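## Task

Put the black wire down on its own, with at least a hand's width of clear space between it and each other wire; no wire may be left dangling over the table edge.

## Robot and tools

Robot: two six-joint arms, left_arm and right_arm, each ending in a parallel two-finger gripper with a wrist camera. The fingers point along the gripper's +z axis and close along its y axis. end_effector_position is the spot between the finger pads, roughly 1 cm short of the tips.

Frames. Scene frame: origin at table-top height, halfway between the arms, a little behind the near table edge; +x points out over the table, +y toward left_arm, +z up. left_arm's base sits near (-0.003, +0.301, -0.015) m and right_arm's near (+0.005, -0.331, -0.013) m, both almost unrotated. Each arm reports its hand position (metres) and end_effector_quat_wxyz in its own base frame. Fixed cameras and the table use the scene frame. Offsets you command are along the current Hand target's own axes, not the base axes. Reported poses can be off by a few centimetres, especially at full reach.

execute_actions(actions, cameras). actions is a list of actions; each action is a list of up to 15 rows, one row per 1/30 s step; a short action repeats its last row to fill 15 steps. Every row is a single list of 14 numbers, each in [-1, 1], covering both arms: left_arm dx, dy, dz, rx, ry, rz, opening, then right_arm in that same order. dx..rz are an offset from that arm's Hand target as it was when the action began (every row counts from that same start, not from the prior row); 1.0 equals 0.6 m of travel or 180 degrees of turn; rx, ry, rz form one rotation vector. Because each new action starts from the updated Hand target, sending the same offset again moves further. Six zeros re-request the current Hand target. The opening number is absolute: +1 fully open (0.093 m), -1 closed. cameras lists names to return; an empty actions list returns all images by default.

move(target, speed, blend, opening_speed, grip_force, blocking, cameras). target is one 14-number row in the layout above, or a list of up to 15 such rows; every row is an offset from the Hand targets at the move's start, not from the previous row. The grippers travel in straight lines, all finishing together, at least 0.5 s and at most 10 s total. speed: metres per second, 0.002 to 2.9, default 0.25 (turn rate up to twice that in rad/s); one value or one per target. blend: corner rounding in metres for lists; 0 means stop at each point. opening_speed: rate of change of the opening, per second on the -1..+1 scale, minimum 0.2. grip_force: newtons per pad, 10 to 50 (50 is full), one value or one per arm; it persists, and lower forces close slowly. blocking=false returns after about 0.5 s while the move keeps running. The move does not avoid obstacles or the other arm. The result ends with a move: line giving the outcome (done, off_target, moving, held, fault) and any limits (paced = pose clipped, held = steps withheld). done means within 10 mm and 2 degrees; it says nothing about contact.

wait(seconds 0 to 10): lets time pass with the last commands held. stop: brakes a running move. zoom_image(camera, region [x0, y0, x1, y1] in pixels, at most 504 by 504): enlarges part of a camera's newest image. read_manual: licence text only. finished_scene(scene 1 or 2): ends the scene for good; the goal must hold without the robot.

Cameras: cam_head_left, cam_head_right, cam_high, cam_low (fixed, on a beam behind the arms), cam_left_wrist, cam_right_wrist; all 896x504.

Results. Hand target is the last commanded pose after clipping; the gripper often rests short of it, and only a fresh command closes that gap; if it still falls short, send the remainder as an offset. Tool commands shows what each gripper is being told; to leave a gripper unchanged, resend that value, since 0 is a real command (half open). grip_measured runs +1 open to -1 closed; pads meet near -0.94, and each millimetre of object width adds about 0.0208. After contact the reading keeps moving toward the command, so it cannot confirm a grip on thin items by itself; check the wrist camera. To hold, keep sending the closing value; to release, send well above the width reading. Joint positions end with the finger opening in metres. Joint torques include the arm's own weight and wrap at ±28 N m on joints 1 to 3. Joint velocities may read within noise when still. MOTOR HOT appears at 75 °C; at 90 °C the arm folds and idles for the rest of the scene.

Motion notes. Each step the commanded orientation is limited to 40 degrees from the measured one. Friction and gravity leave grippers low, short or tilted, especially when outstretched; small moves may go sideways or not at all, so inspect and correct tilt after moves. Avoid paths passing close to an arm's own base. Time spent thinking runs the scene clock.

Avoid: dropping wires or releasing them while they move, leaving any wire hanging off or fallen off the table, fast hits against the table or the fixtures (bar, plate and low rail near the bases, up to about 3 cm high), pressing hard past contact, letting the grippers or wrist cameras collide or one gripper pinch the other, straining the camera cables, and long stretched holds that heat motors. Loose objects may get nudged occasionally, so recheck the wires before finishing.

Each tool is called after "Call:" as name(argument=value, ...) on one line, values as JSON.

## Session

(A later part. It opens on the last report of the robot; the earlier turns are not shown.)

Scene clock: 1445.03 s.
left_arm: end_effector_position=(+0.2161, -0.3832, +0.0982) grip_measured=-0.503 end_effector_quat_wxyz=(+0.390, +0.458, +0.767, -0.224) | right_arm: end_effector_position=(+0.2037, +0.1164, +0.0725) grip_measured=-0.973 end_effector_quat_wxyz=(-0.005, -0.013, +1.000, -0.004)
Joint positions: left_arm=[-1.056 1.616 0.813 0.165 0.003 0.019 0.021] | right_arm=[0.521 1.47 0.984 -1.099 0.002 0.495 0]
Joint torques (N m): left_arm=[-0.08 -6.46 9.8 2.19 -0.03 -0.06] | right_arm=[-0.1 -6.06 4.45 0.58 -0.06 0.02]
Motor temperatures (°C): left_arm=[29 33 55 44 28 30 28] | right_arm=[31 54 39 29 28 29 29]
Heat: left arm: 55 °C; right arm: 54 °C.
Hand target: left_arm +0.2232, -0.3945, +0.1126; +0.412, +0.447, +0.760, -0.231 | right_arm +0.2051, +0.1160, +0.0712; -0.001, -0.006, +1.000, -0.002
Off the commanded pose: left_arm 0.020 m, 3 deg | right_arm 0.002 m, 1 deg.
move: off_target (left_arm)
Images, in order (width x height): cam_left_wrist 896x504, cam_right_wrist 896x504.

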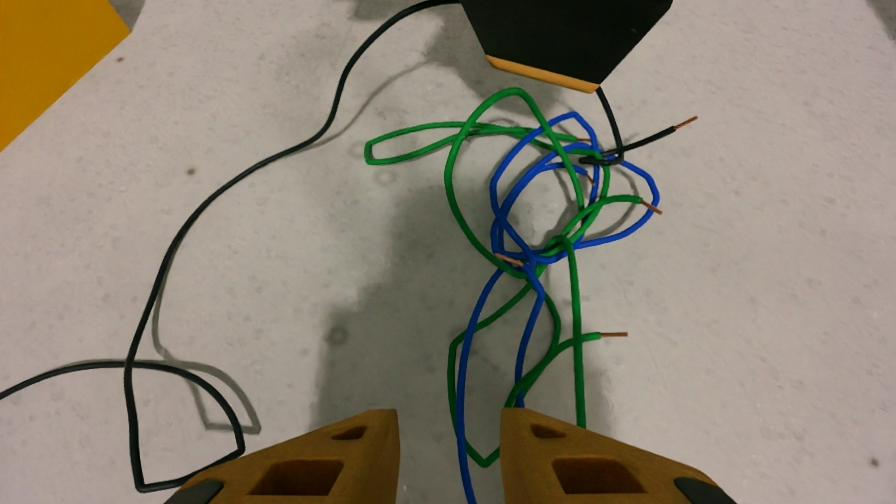

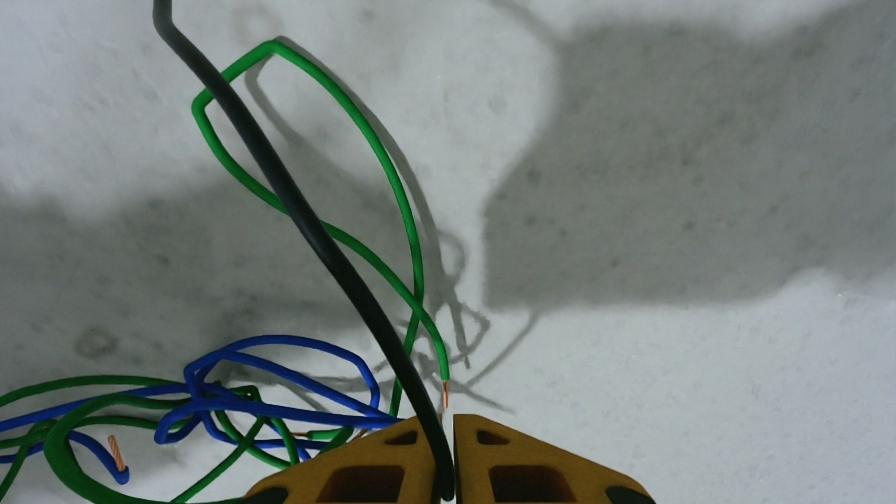

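Call:
move(target=[[0,0,0,0,0,0,-0.3,0,-0.02,-0.05,0,0,0,-1],[0.035,-0.054,0.129,0,0,0,-0.3,0,-0.02,-0.05,0,0,0,-1]], speed=0.1, cameras=["cam_left_wrist","cam_right_wrist"])

Scene clock: 1470.27 s.
left_arm: end_effector_position=(+0.2167, -0.4435, +0.0414) grip_measured=-0.303 end_effector_quat_wxyz=(+0.393, +0.458, +0.766, -0.223) | right_arm: end_effector_position=(+0.2036, +0.1054, +0.0909) grip_measured=-0.973 end_effector_quat_wxyz=(-0.012, -0.006, +1.000, -0.008)
Joint positions: left_arm=[-1.139 1.944 0.942 0.367 -0.067 -0.026 0.031] | right_arm=[0.48 1.447 1.039 -1.191 0.002 0.467 0]
Joint torques (N m): left_arm=[-0.17 -8.18 8.99 2.22 -0.08 -0.08] | right_arm=[-0.42 -7.97 6.56 0.18 -0.05 -0.19]
Heat: left arm: 53 °C; right arm: 53 °C.
Hand target: left_arm +0.2220, -0.4558, +0.0517; +0.412, +0.447, +0.760, -0.231 | right_arm +0.2053, +0.1041, +0.1013; -0.001, -0.006, +1.000, -0.002
Off the commanded pose: left_arm 0.017 m, 3 deg | right_arm 0.011 m, 1 deg.
move: off_target (left_arm, right_arm)
Images, in order (width x height): cam_left_wrist 896x504, cam_right_wrist 896x504.

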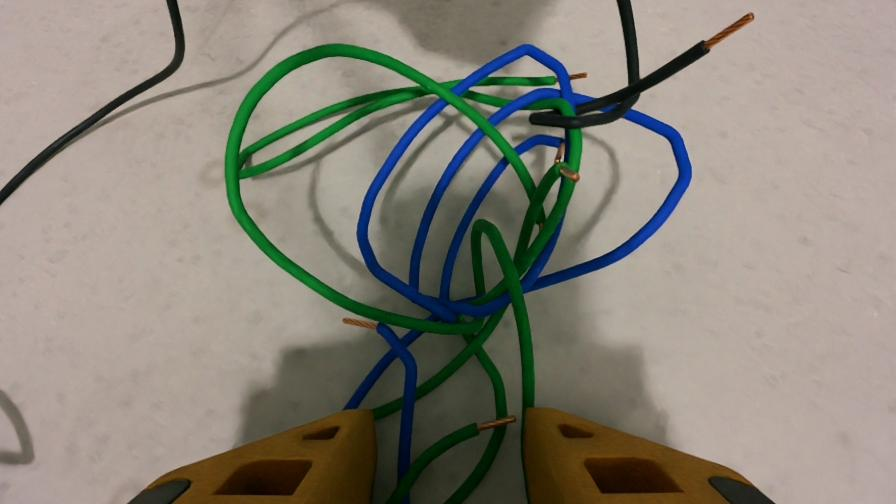

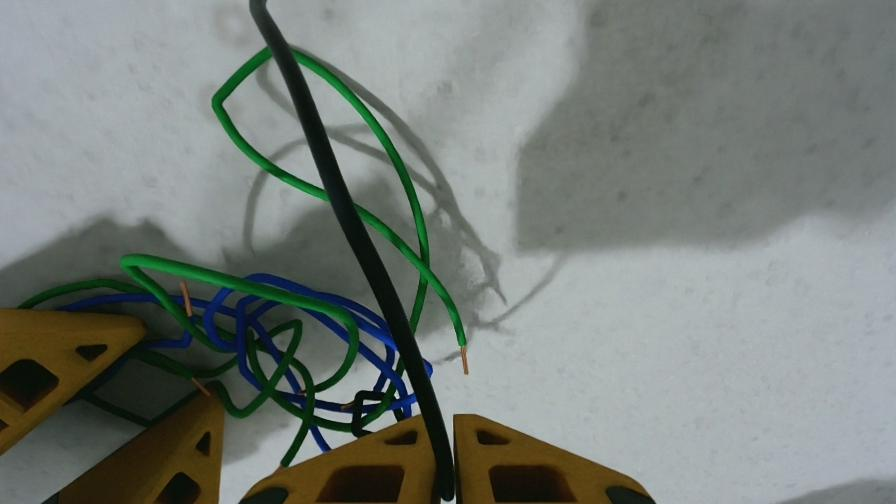

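Call:
move(target=[[0,0,0,0,0,0,-1,0,0,0,0,0,0,-1],[0,0,0,0,0,0,-1,0.08,-0.13,-0.02,0,0,0,-1]], speed=0.08, cameras=["cam_left_wrist","cam_right_wrist"])

Call:
zoom_image(camera="cam_left_wrist", region=[360, 0, 760, 300])

Scene clock: 1481.67 s.
left_arm: end_effector_position=(+0.2183, -0.4535, +0.0531) grip_measured=-0.978 end_effector_quat_wxyz=(+0.410, +0.453, +0.756, -0.236) | right_arm: end_effector_position=(+0.1682, +0.0333, +0.1125) grip_measured=-0.973 end_effector_quat_wxyz=(+0.009, -0.007, +1.000, +0.010)
Joint positions: left_arm=[-1.145 1.947 0.957 0.404 -0.07 -0.029 0] | right_arm=[0.179 1.158 0.916 -1.308 -0.017 0.165 0]
Joint torques (N m): left_arm=[0.39 -8.35 7.91 1.85 -0.07 -0.05] | right_arm=[-0.75 -4.68 4.7 0.11 0.17 -0.2]
Heat: left arm: 53 °C; right arm: 53 °C.
Hand target: left_arm +0.2219, -0.4558, +0.0516; +0.412, +0.447, +0.760, -0.231 | right_arm +0.1583, +0.0255, +0.1136; -0.002, -0.006, +1.000, -0.002
Off the commanded pose: left_arm 0.005 m, 1 deg | right_arm 0.013 m, 2 deg.
move: off_target (right_arm)
Images, in order (width x height): cam_left_wrist 896x504, cam_right_wrist 896x504.

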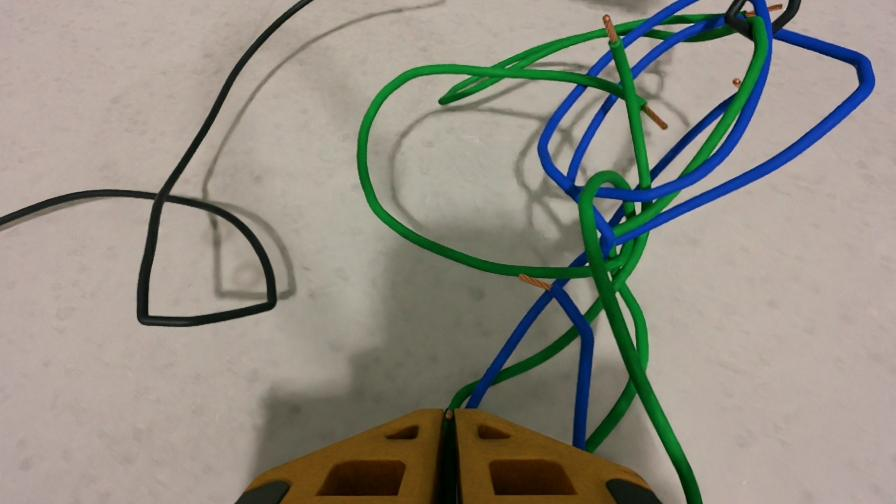

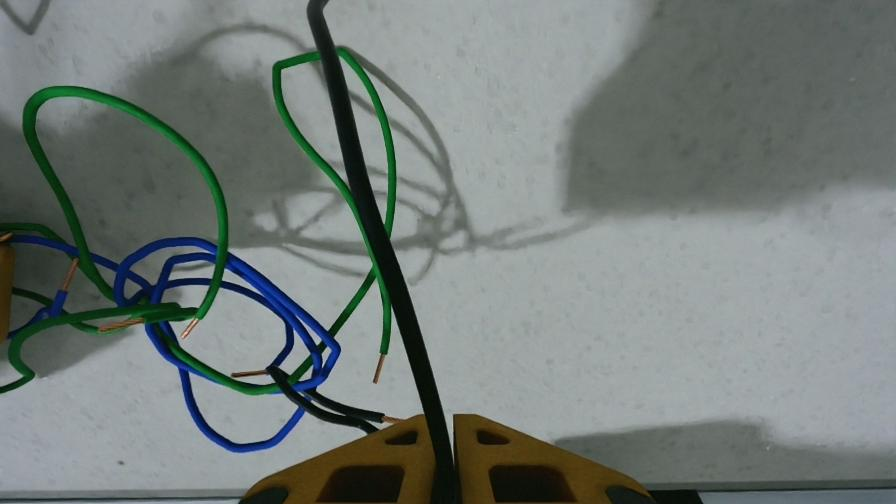

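Scaled by 1.260 from the camera's 896x504 image, which has a finer 1280x720 frame.

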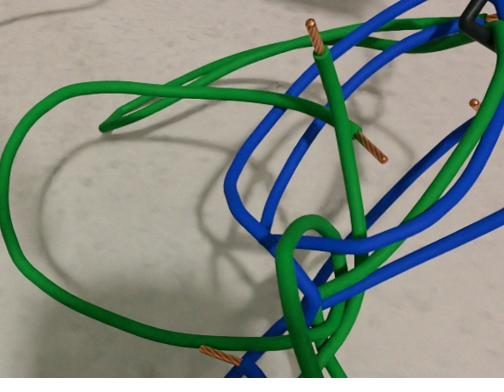

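Call:
move(target=[0,0,0,0,0,0,-1,0,-0.15,-0.03,0,0,0,-1], speed=0.08, cameras=["cam_left_wrist","cam_right_wrist"])

Scene clock: 1489.27 s.
left_arm: end_effector_position=(+0.2180, -0.4585, +0.0592) grip_measured=-0.978 end_effector_quat_wxyz=(+0.417, +0.450, +0.751, -0.244) | right_arm: end_effector_position=(+0.1589, -0.0549, +0.1270) grip_measured=-0.973 end_effector_quat_wxyz=(+0.001, -0.007, +1.000, +0.017)
Joint positions: left_arm=[-1.15 1.947 0.965 0.419 -0.069 -0.032 0] | right_arm=[-0.364 1.177 0.984 -1.389 -0.031 -0.378 0]
Joint torques (N m): left_arm=[0.75 -8.46 7.27 1.7 -0.08 -0.02] | right_arm=[-0.8 -2.19 7.09 0.36 0.31 -0.22]
Motor temperatures (°C): left_arm=[29 38 53 46 28 30 28] | right_arm=[31 52 39 29 28 29 29]
Heat: left arm: 53 °C; right arm: 52 °C.
Hand target: left_arm +0.2219, -0.4559, +0.0517; +0.412, +0.447, +0.760, -0.231 | right_arm +0.1594, -0.0644, +0.1321; -0.002, -0.006, +1.000, -0.002
Off the commanded pose: left_arm 0.009 m, 2 deg | right_arm 0.011 m, 2 deg.
move: off_target (right_arm)
Images, in order (width x height): cam_left_wrist 896x504, cam_right_wrist 896x504.

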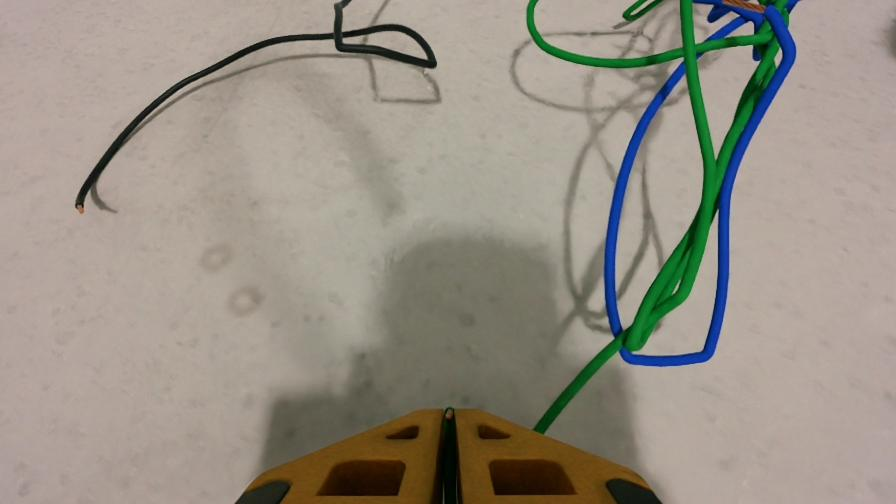

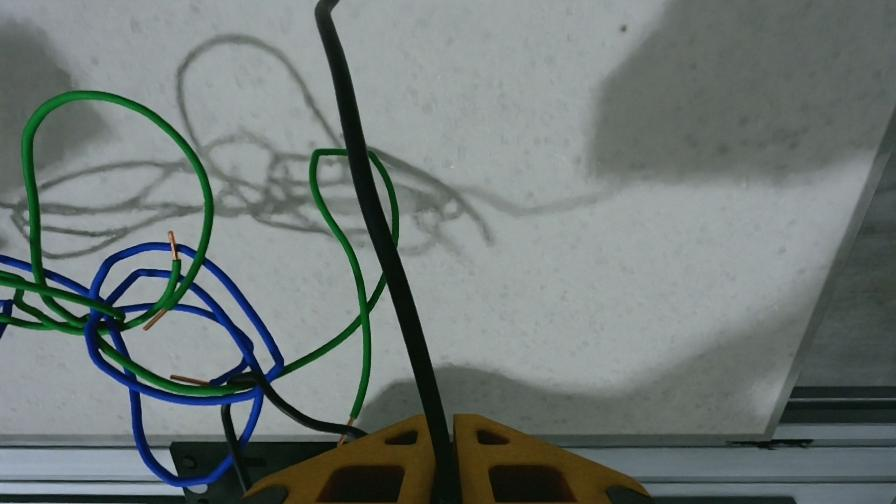

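Call:
move(target=[0,0,0,0,0,0,-1,-0.08,-0.1,0,0,0,0,-1], speed=0.08, cameras=["cam_left_wrist","cam_right_wrist","cam_high"])

Call:
zoom_image(camera="cam_high", region=[180, 200, 480, 400])

Scene clock: 1499.27 s.
left_arm: end_effector_position=(+0.2189, -0.4605, +0.0628) grip_measured=-0.978 end_effector_quat_wxyz=(+0.424, +0.448, +0.747, -0.248) | right_arm: end_effector_position=(+0.1966, -0.1014, +0.1281) grip_measured=-0.973 end_effector_quat_wxyz=(-0.021, -0.008, +0.999, +0.038)
Joint positions: left_arm=[-1.15 1.947 0.965 0.436 -0.069 -0.032 0] | right_arm=[-0.51 1.444 1.182 -1.382 -0.044 -0.527 0]
Joint torques (N m): left_arm=[0.72 -8.5 7.2 1.53 -0.07 -0.01] | right_arm=[-1.4 -4.62 7.49 0.84 0.46 -0.26]
Heat: left arm: 52 °C; right arm: 50 °C.
Hand target: left_arm +0.2219, -0.4559, +0.0517; +0.412, +0.447, +0.760, -0.231 | right_arm +0.2080, -0.1238, +0.1320; -0.002, -0.006, +1.000, -0.002
Off the commanded pose: left_arm 0.012 m, 3 deg | right_arm 0.026 m, 5 deg.
move: off_target (left_arm, right_arm)
Images, in order (width x height): cam_high 896x504, cam_left_wrist 896x504, cam_right_wrist 896x504.

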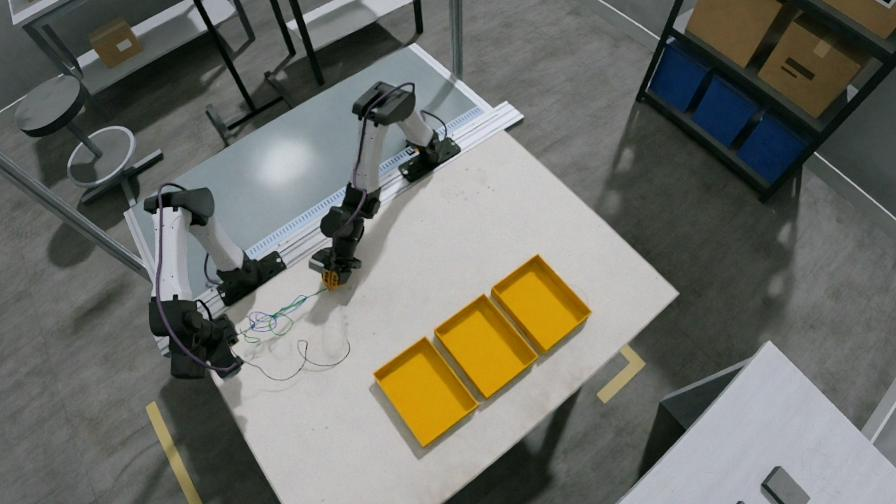

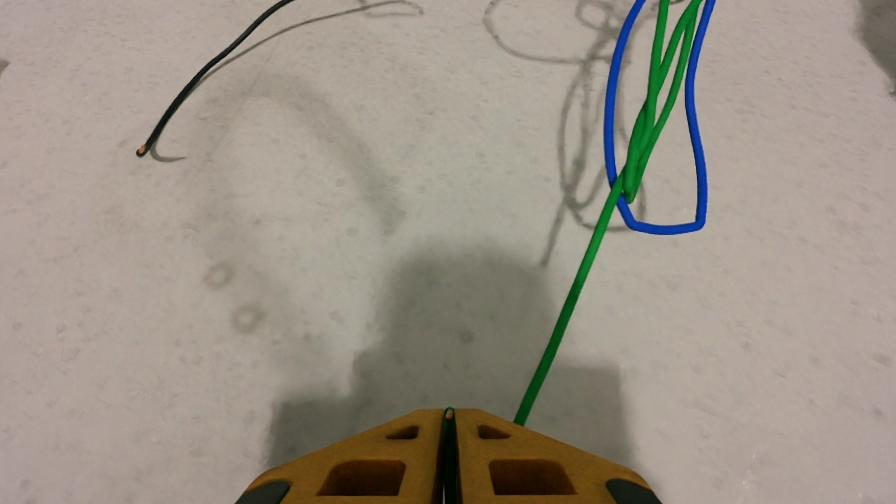

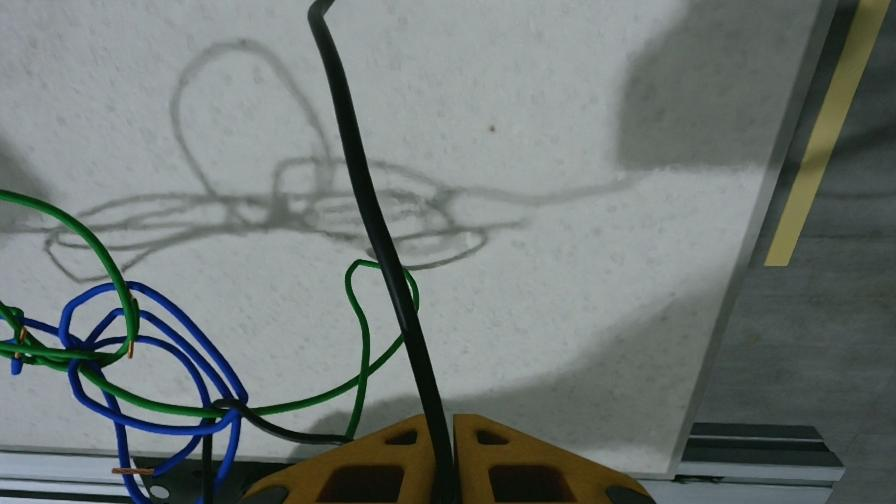

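Scaled by 1.680 from the camera's 896x504 image, which has a finer 1280x720 frame.

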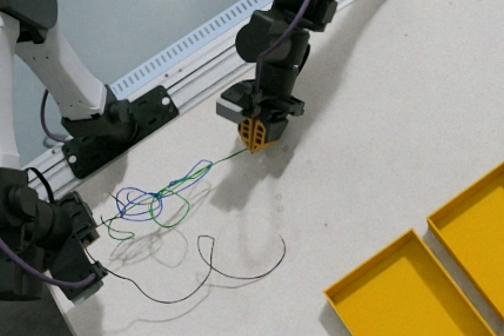

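Call:
zoom_image(camera="cam_right_wrist", region=[160, 360, 400, 504])

Scaled by 2.100 from the camera's 896x504 image, which has a finer 1280x720 frame.

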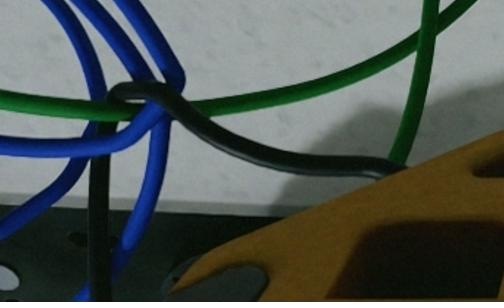

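Call:
move(target=[[0,0,0,0,0,0,-1,0.0,0.1,-0.02,0,0,0,-1],[0,0,0,0,0,0,-1,0.0,0.1,-0.17,0,0,0,-1]], speed=0.1, cameras=["cam_left_wrist","cam_right_wrist"])

Call:
zoom_image(camera="cam_right_wrist", region=[0, 280, 400, 504])

Scene clock: 1530.50 s.
left_arm: end_effector_position=(+0.2195, -0.4618, +0.0649) grip_measured=-0.978 end_effector_quat_wxyz=(+0.426, +0.447, +0.746, -0.250) | right_arm: end_effector_position=(+0.2052, -0.0564, +0.2225) grip_measured=-0.973 end_effector_quat_wxyz=(+0.067, -0.008, +0.998, -0.004)
Joint positions: left_arm=[-1.15 1.947 0.969 0.438 -0.069 -0.032 0] | right_arm=[-0.293 1.293 1.441 -1.587 -0.032 -0.307 0]
Joint torques (N m): left_arm=[0.73 -8.51 6.86 1.51 -0.07 -0.01] | right_arm=[0.24 -5.3 7.02 0.88 0.3 -0.05]
Heat: left arm: 50 °C; right arm: 49 °C.
Hand target: left_arm +0.2219, -0.4559, +0.0517; +0.412, +0.447, +0.760, -0.231 | right_arm +0.2077, -0.0635, +0.2339; -0.001, -0.006, +1.000, -0.002
Off the commanded pose: left_arm 0.015 m, 3 deg | right_arm 0.014 m, 8 deg.
joint read past its limit (right arm) — joint 4 (wrist pitch), lower limit.
joint sent to its limit (right arm) — joint 4 (wrist pitch), lower limit. The joint targets are off in orientation, not in position.
move: off_target (left_arm, right_arm)
Images, in order (width x height): cam_left_wrist 896x504, cam_right_wrist 896x504.

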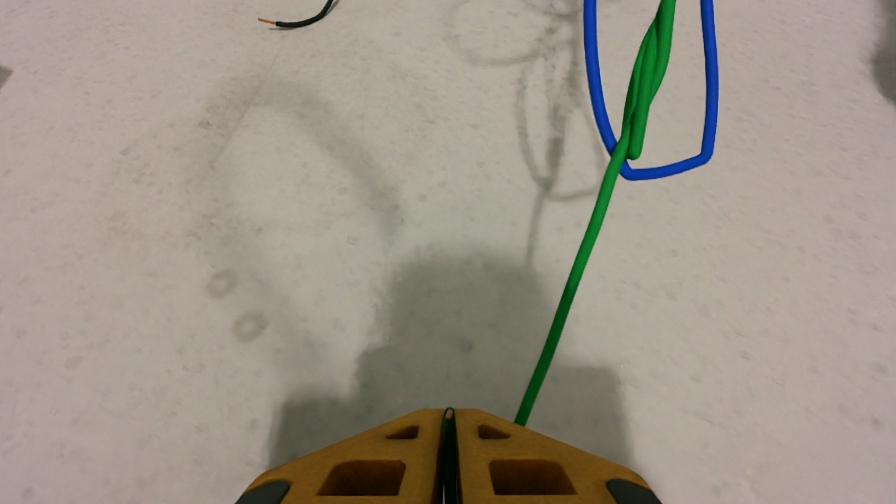

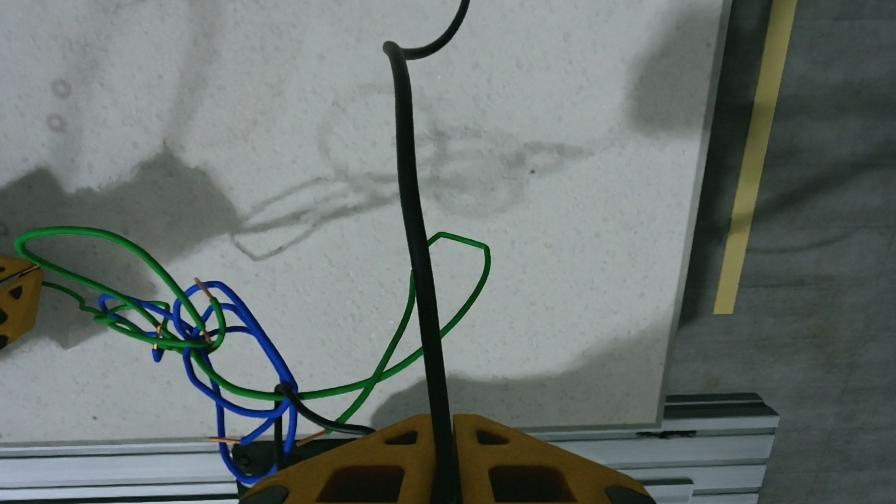

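Scaled by 1.260 from the camera's 896x504 image, which has a finer 1280x720 frame.

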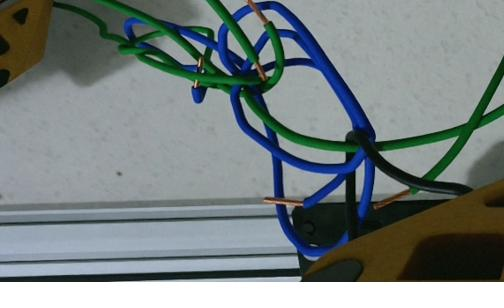

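Call:
move(target=[[0,0,0,0,0,0,-1,0.0,0.05,0.26,0,0,0,-1],[0,0,0,0,0,0,-1,-0.12,0.13,0.26,0,0,0,-1]], speed=0.12, cameras=["cam_left_wrist","cam_right_wrist"])

Call:
zoom_image(camera="cam_right_wrist", region=[0, 280, 400, 504])

Scene clock: 1548.93 s.
left_arm: end_effector_position=(+0.2168, -0.4558, +0.0524) grip_measured=-0.978 end_effector_quat_wxyz=(+0.406, +0.454, +0.757, -0.236) | right_arm: end_effector_position=(+0.2718, +0.0142, +0.0761) grip_measured=-0.973 end_effector_quat_wxyz=(-0.006, -0.008, +1.000, +0.001)
Joint positions: left_arm=[-1.15 1.952 0.969 0.389 -0.069 -0.032 0] | right_arm=[0.051 1.609 1.133 -1.108 -0.002 0.035 0]
Joint torques (N m): left_arm=[0.75 -8.88 6.93 2 -0.07 -0.02] | right_arm=[0.65 -5.86 6.63 0.48 -0.01 -0.02]
Heat: left arm: 50 °C; right arm: 48 °C.
Hand target: left_arm +0.2219, -0.4558, +0.0517; +0.412, +0.447, +0.760, -0.231 | right_arm +0.2783, +0.0148, +0.0774; -0.002, -0.006, +1.000, -0.002
Off the commanded pose: left_arm 0.005 m, 1 deg | right_arm 0.007 m, 1 deg.
move: done
Images, in order (width x height): cam_left_wrist 896x504, cam_right_wrist 896x504.

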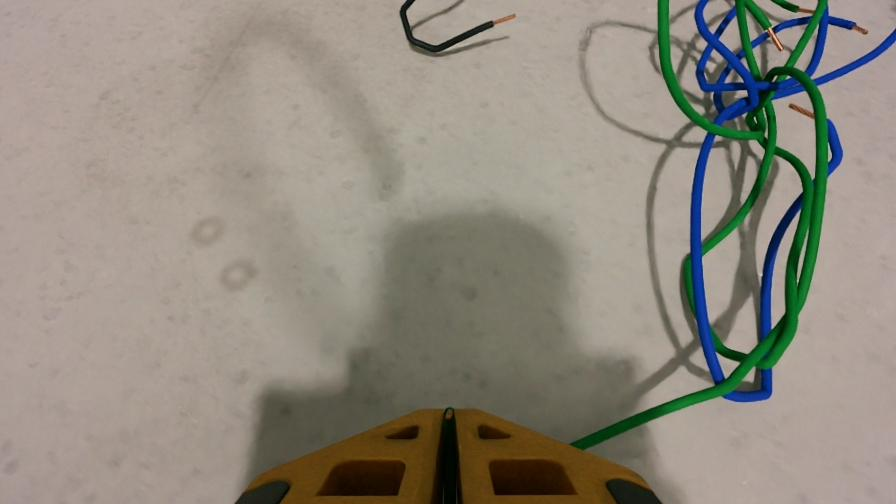

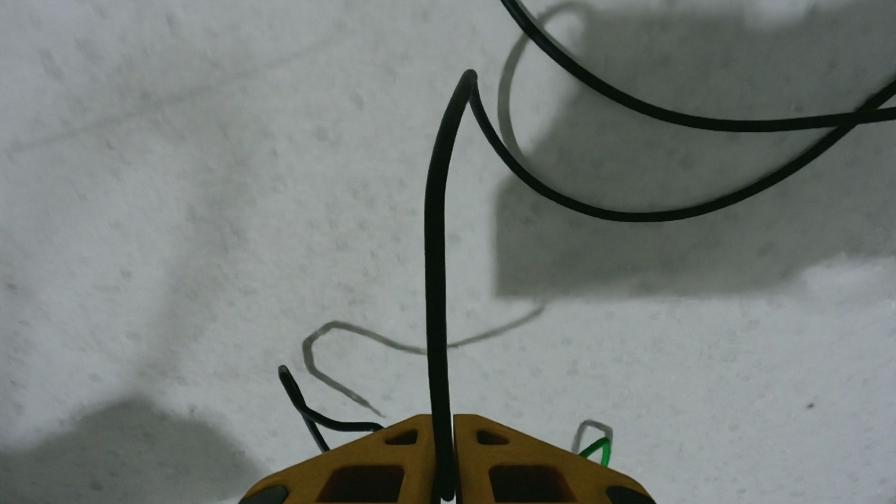

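Scaled by 1.260 from the camera's 896x504 image, which has a finer 1280x720 frame.

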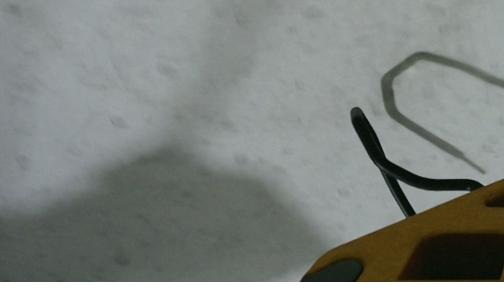

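Call:
move(target=[[0,0,0,0,0,0,-1,0.0,0,-0.05,0,0,0,-1],[0.31,0.313,-0.456,0,0,0,-1,0,0,-0.05,0,0,0,-1]], speed=0.15, cameras=["cam_left_wrist","cam_right_wrist","cam_high","cam_head_left"])

Call:
zoom_image(camera="cam_high", region=[180, 180, 500, 420])

Scene clock: 1575.83 s.
left_arm: end_effector_position=(+0.2129, -0.0776, +0.0428) grip_measured=-0.978 end_effector_quat_wxyz=(+0.397, +0.440, +0.770, -0.236) | right_arm: end_effector_position=(+0.2775, +0.0145, +0.1011) grip_measured=-0.973 end_effector_quat_wxyz=(-0.004, -0.007, +1.000, +0.001)
Joint positions: left_arm=[0.285 1.204 0.325 -0.376 0.923 1.164 0] | right_arm=[0.051 1.609 1.234 -1.205 -0.002 0.036 0]
Joint torques (N m): left_arm=[1.16 -1.57 8.4 0.8 0.86 0.26] | right_arm=[0.68 -7.73 6.67 0.25 0 -0.01]
Heat: left arm: 50 °C; right arm: 48 °C.
Hand target: left_arm +0.2217, -0.0754, +0.0519; +0.412, +0.447, +0.760, -0.231 | right_arm +0.2784, +0.0149, +0.1073; -0.002, -0.006, +1.000, -0.002
Off the commanded pose: left_arm 0.013 m, 2 deg | right_arm 0.006 m, 0 deg.
move: off_target (left_arm)
Images, in order (width x height): cam_head_left 896x504, cam_high 896x504, cam_left_wrist 896x504, cam_right_wrist 896x504.

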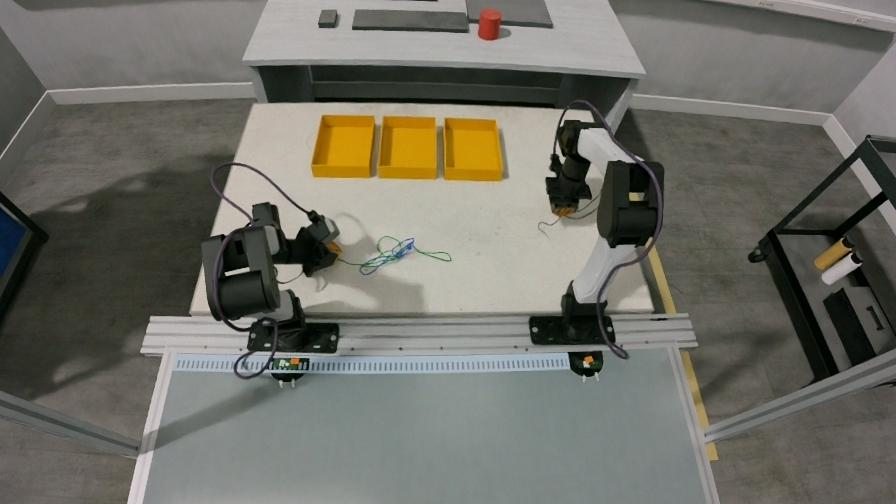

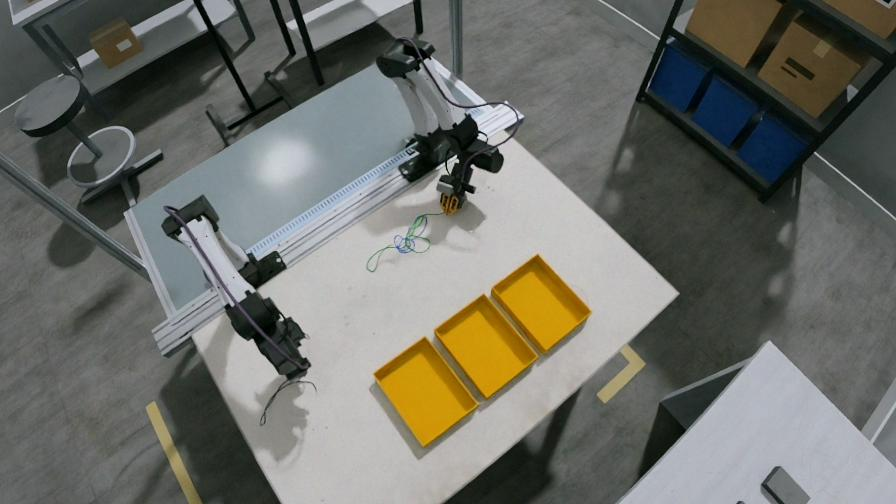

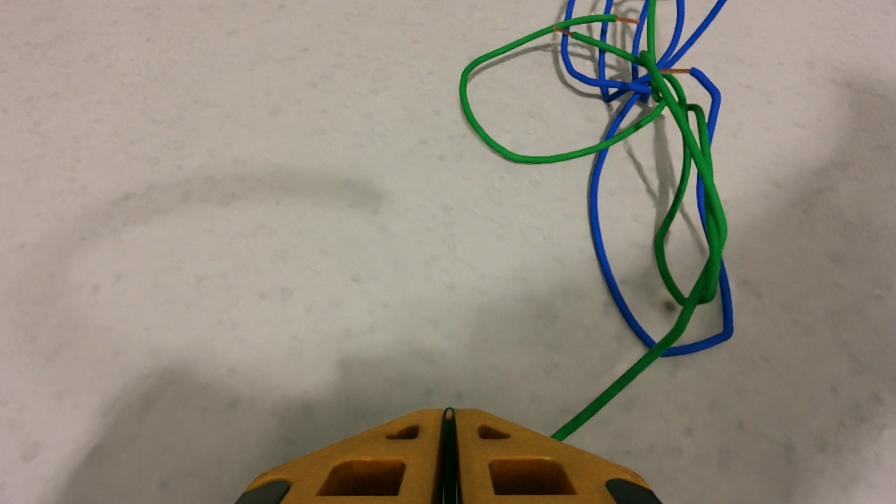

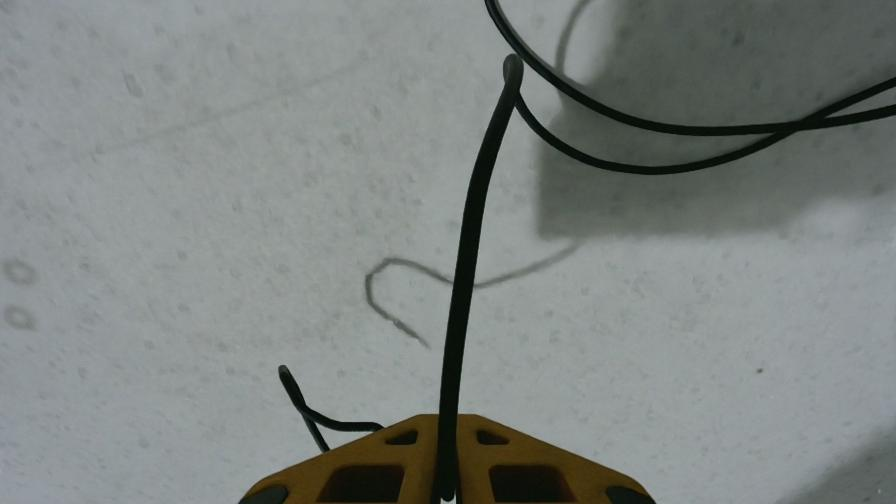

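Scaled by 1.575 from the camera's 896x504 image, which has a finer 1280x720 frame.

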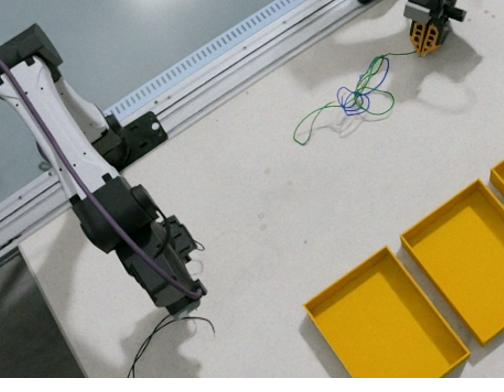

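Call:
move(target=[[0,0,0,0,0,0,-1,-0.05,0.13,0,0,0,0,-1],[0,0,0.012,0,0,0,-1,-0.05,0.13,0.1,0,0,0,-1]], speed=0.12, cameras=["cam_right_wrist","cam_high"])

Call:
zoom_image(camera="cam_high", region=[180, 180, 500, 420])

Scene clock: 1587.47 s.
left_arm: end_effector_position=(+0.2184, -0.0796, +0.0436) grip_measured=-0.978 end_effector_quat_wxyz=(+0.403, +0.442, +0.767, -0.234) | right_arm: end_effector_position=(+0.3066, +0.0928, +0.0527) grip_measured=-0.973 end_effector_quat_wxyz=(+0.001, -0.009, +1.000, +0.001)
Joint positions: left_arm=[0.266 1.216 0.325 -0.327 0.923 1.135 0] | right_arm=[0.293 1.797 1.252 -1.024 -0.002 0.276 0]
Joint torques (N m): left_arm=[-0.27 -1.68 6.89 1.14 0.72 -0.03] | right_arm=[0.47 -7.72 4.59 0.61 -0.01 0]
Heat: left arm: 49 °C; right arm: 48 °C.
Hand target: left_arm +0.2247, -0.0805, +0.0478; +0.412, +0.447, +0.760, -0.231 | right_arm +0.3073, +0.0931, +0.0470; -0.002, -0.006, +1.000, -0.002
Off the commanded pose: left_arm 0.008 m, 1 deg | right_arm 0.006 m, 1 deg.
move: done
Images, in order (width x height): cam_high 896x504, cam_right_wrist 896x504.

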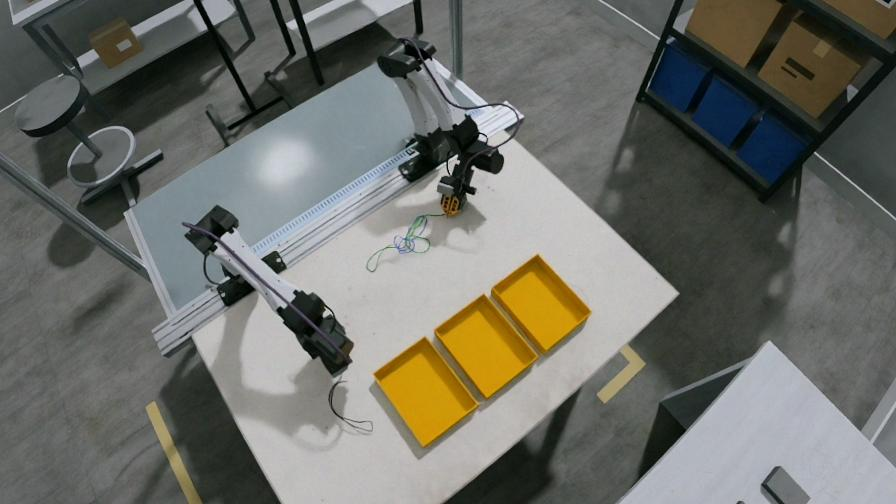

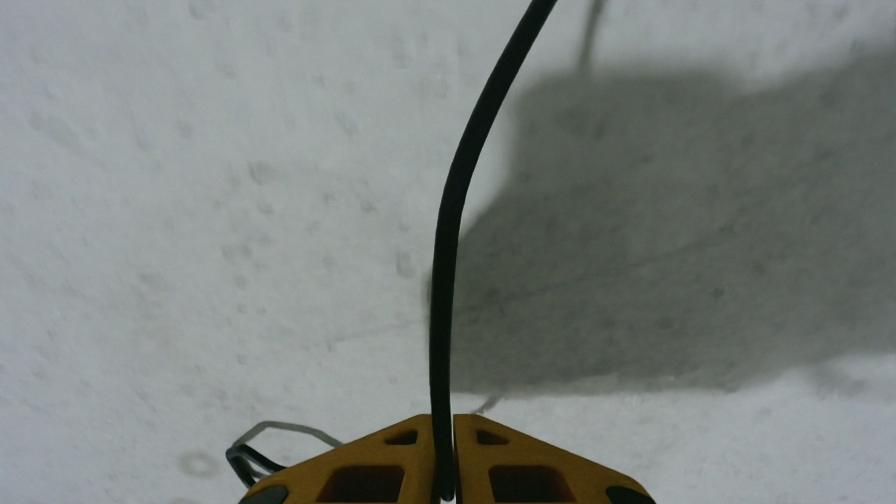

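Scaled by 1.575 from the camera's 896x504 image, which has a finer 1280x720 frame.

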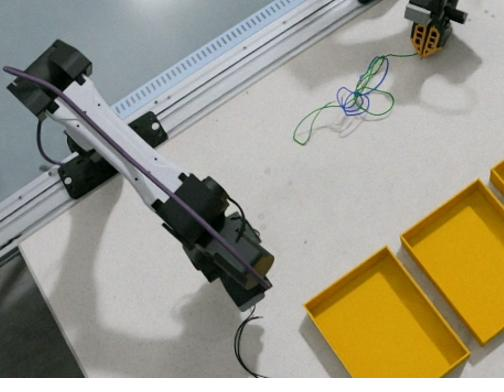

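Call:
move(target=[[0,0,0.0,0,0,0,-1,0,0,0.012,0,0,0,-1],[0,0,0.0,0,0,0,-0.5,0,0,0.012,0,0,0,-0.5],[-0.17,0.0,-0.11,0,0,0,-0.5,0,0,-0.18,0,0,0,-0.5],[-0.1,0.1,-0.25,0,0,0,-0.5,0.1,-0.1,-0.18,0,0,0,-0.5]], speed=[0.1,0.1,0.12,0.25], cameras=["all"])

Call:
zoom_image(camera="cam_high", region=[180, 180, 500, 460])

Call:
zoom_image(camera="cam_head_left", region=[320, 90, 660, 320])

Scene clock: 1600.63 s.
left_arm: end_effector_position=(+0.2269, +0.0222, +0.1781) grip_measured=-0.503 end_effector_quat_wxyz=(+0.410, +0.438, +0.763, -0.242) | right_arm: end_effector_position=(+0.2530, +0.0359, +0.1518) grip_measured=-0.503 end_effector_quat_wxyz=(-0.006, -0.006, +1.000, -0.001)
Joint positions: left_arm=[0.744 1.449 1.068 -1.521 0.955 1.959 0.021] | right_arm=[0.142 1.52 1.348 -1.41 0.001 0.13 0.021]
Joint torques (N m): left_arm=[1.03 -3.75 8.38 -0.41 0.54 0.23] | right_arm=[-0.36 -8.77 4.42 0.37 -0.04 -0.19]
Heat: left arm: 49 °C; right arm: 50 °C.
Hand target: left_arm +0.2297, +0.0275, +0.1820; +0.412, +0.447, +0.760, -0.231 | right_arm +0.2483, +0.0328, +0.1554; -0.001, -0.006, +1.000, -0.002
Off the commanded pose: left_arm 0.007 m, 2 deg | right_arm 0.007 m, 0 deg.
move: done

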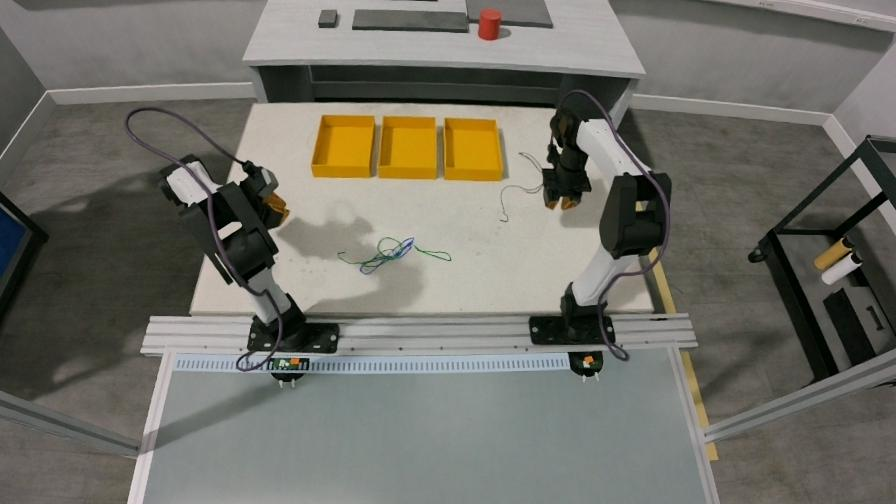

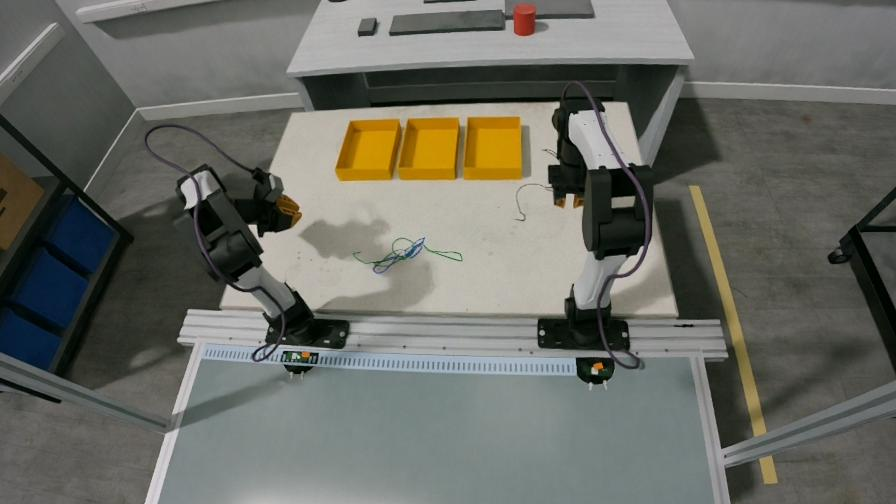

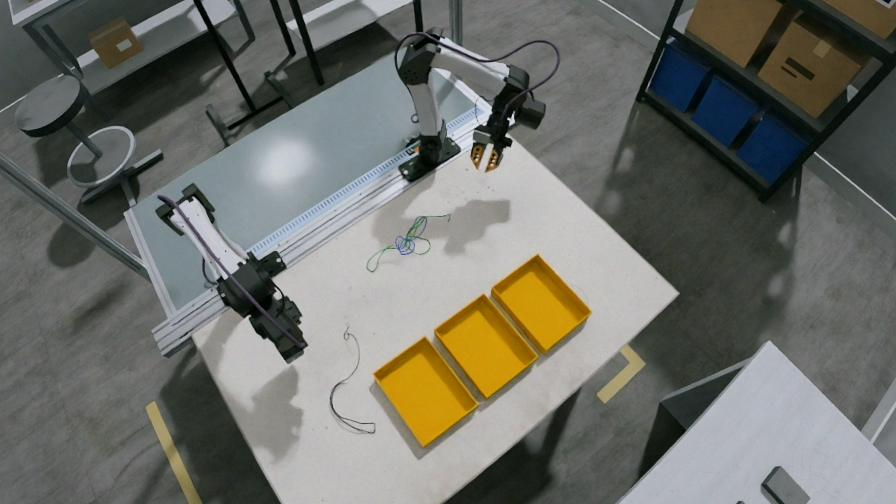

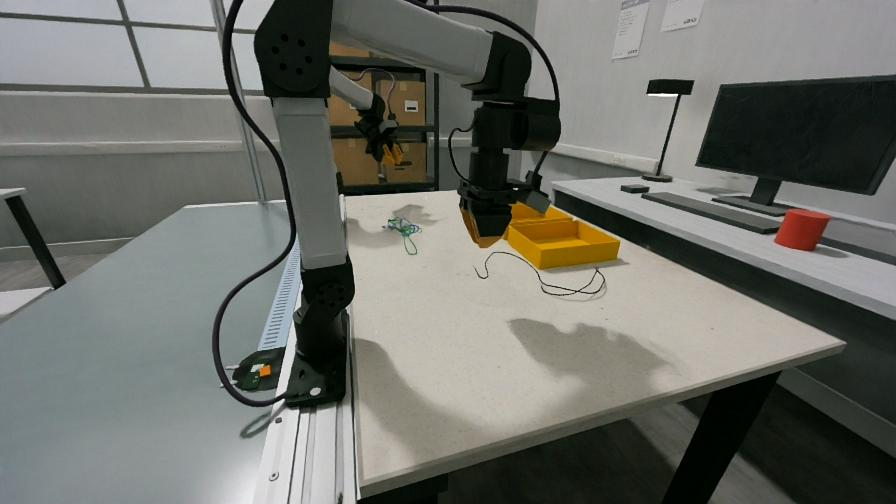

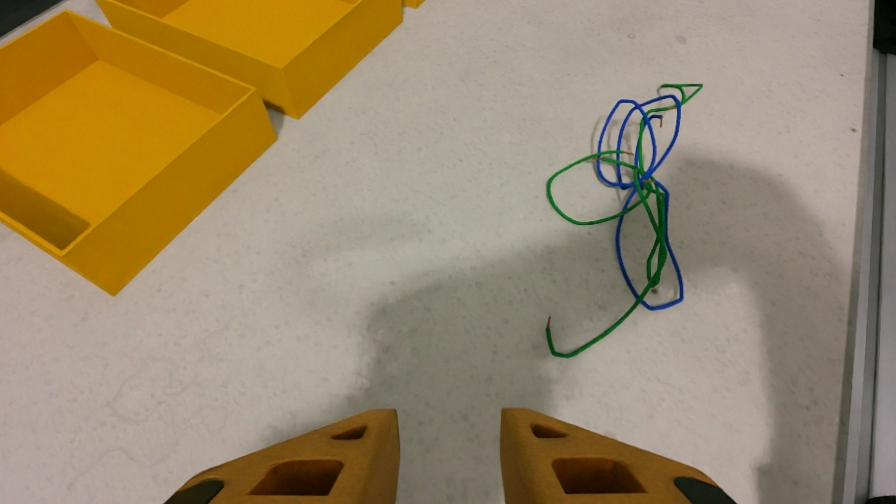

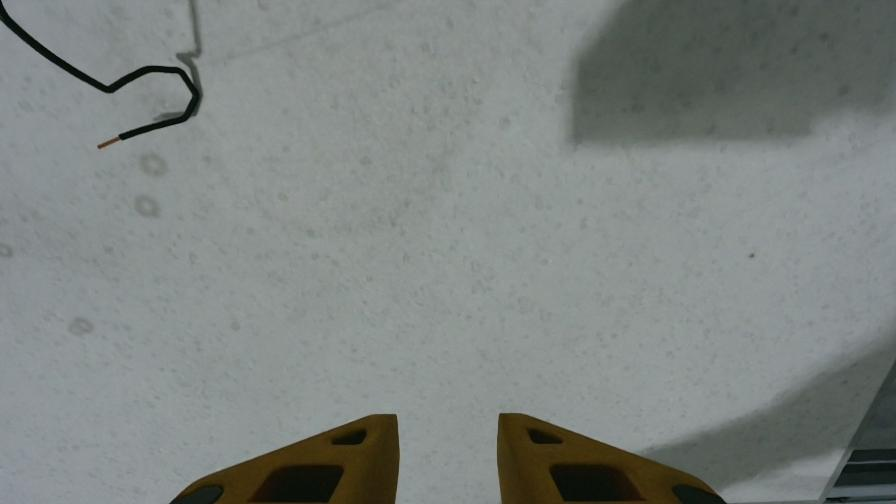

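Scaled by 1.575 from the camera's 896x504 image, which has a finer 1280x720 frame.

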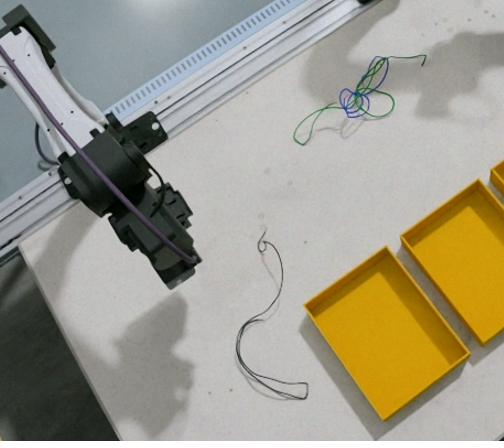

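Scaled by 1.482 from the camera's 896x504 image, which has a finer 1280x720 frame.

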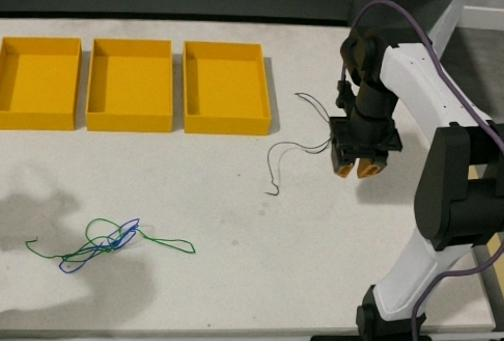

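Call:
finished_scene(scene=2)

The scene is finished: the task was done.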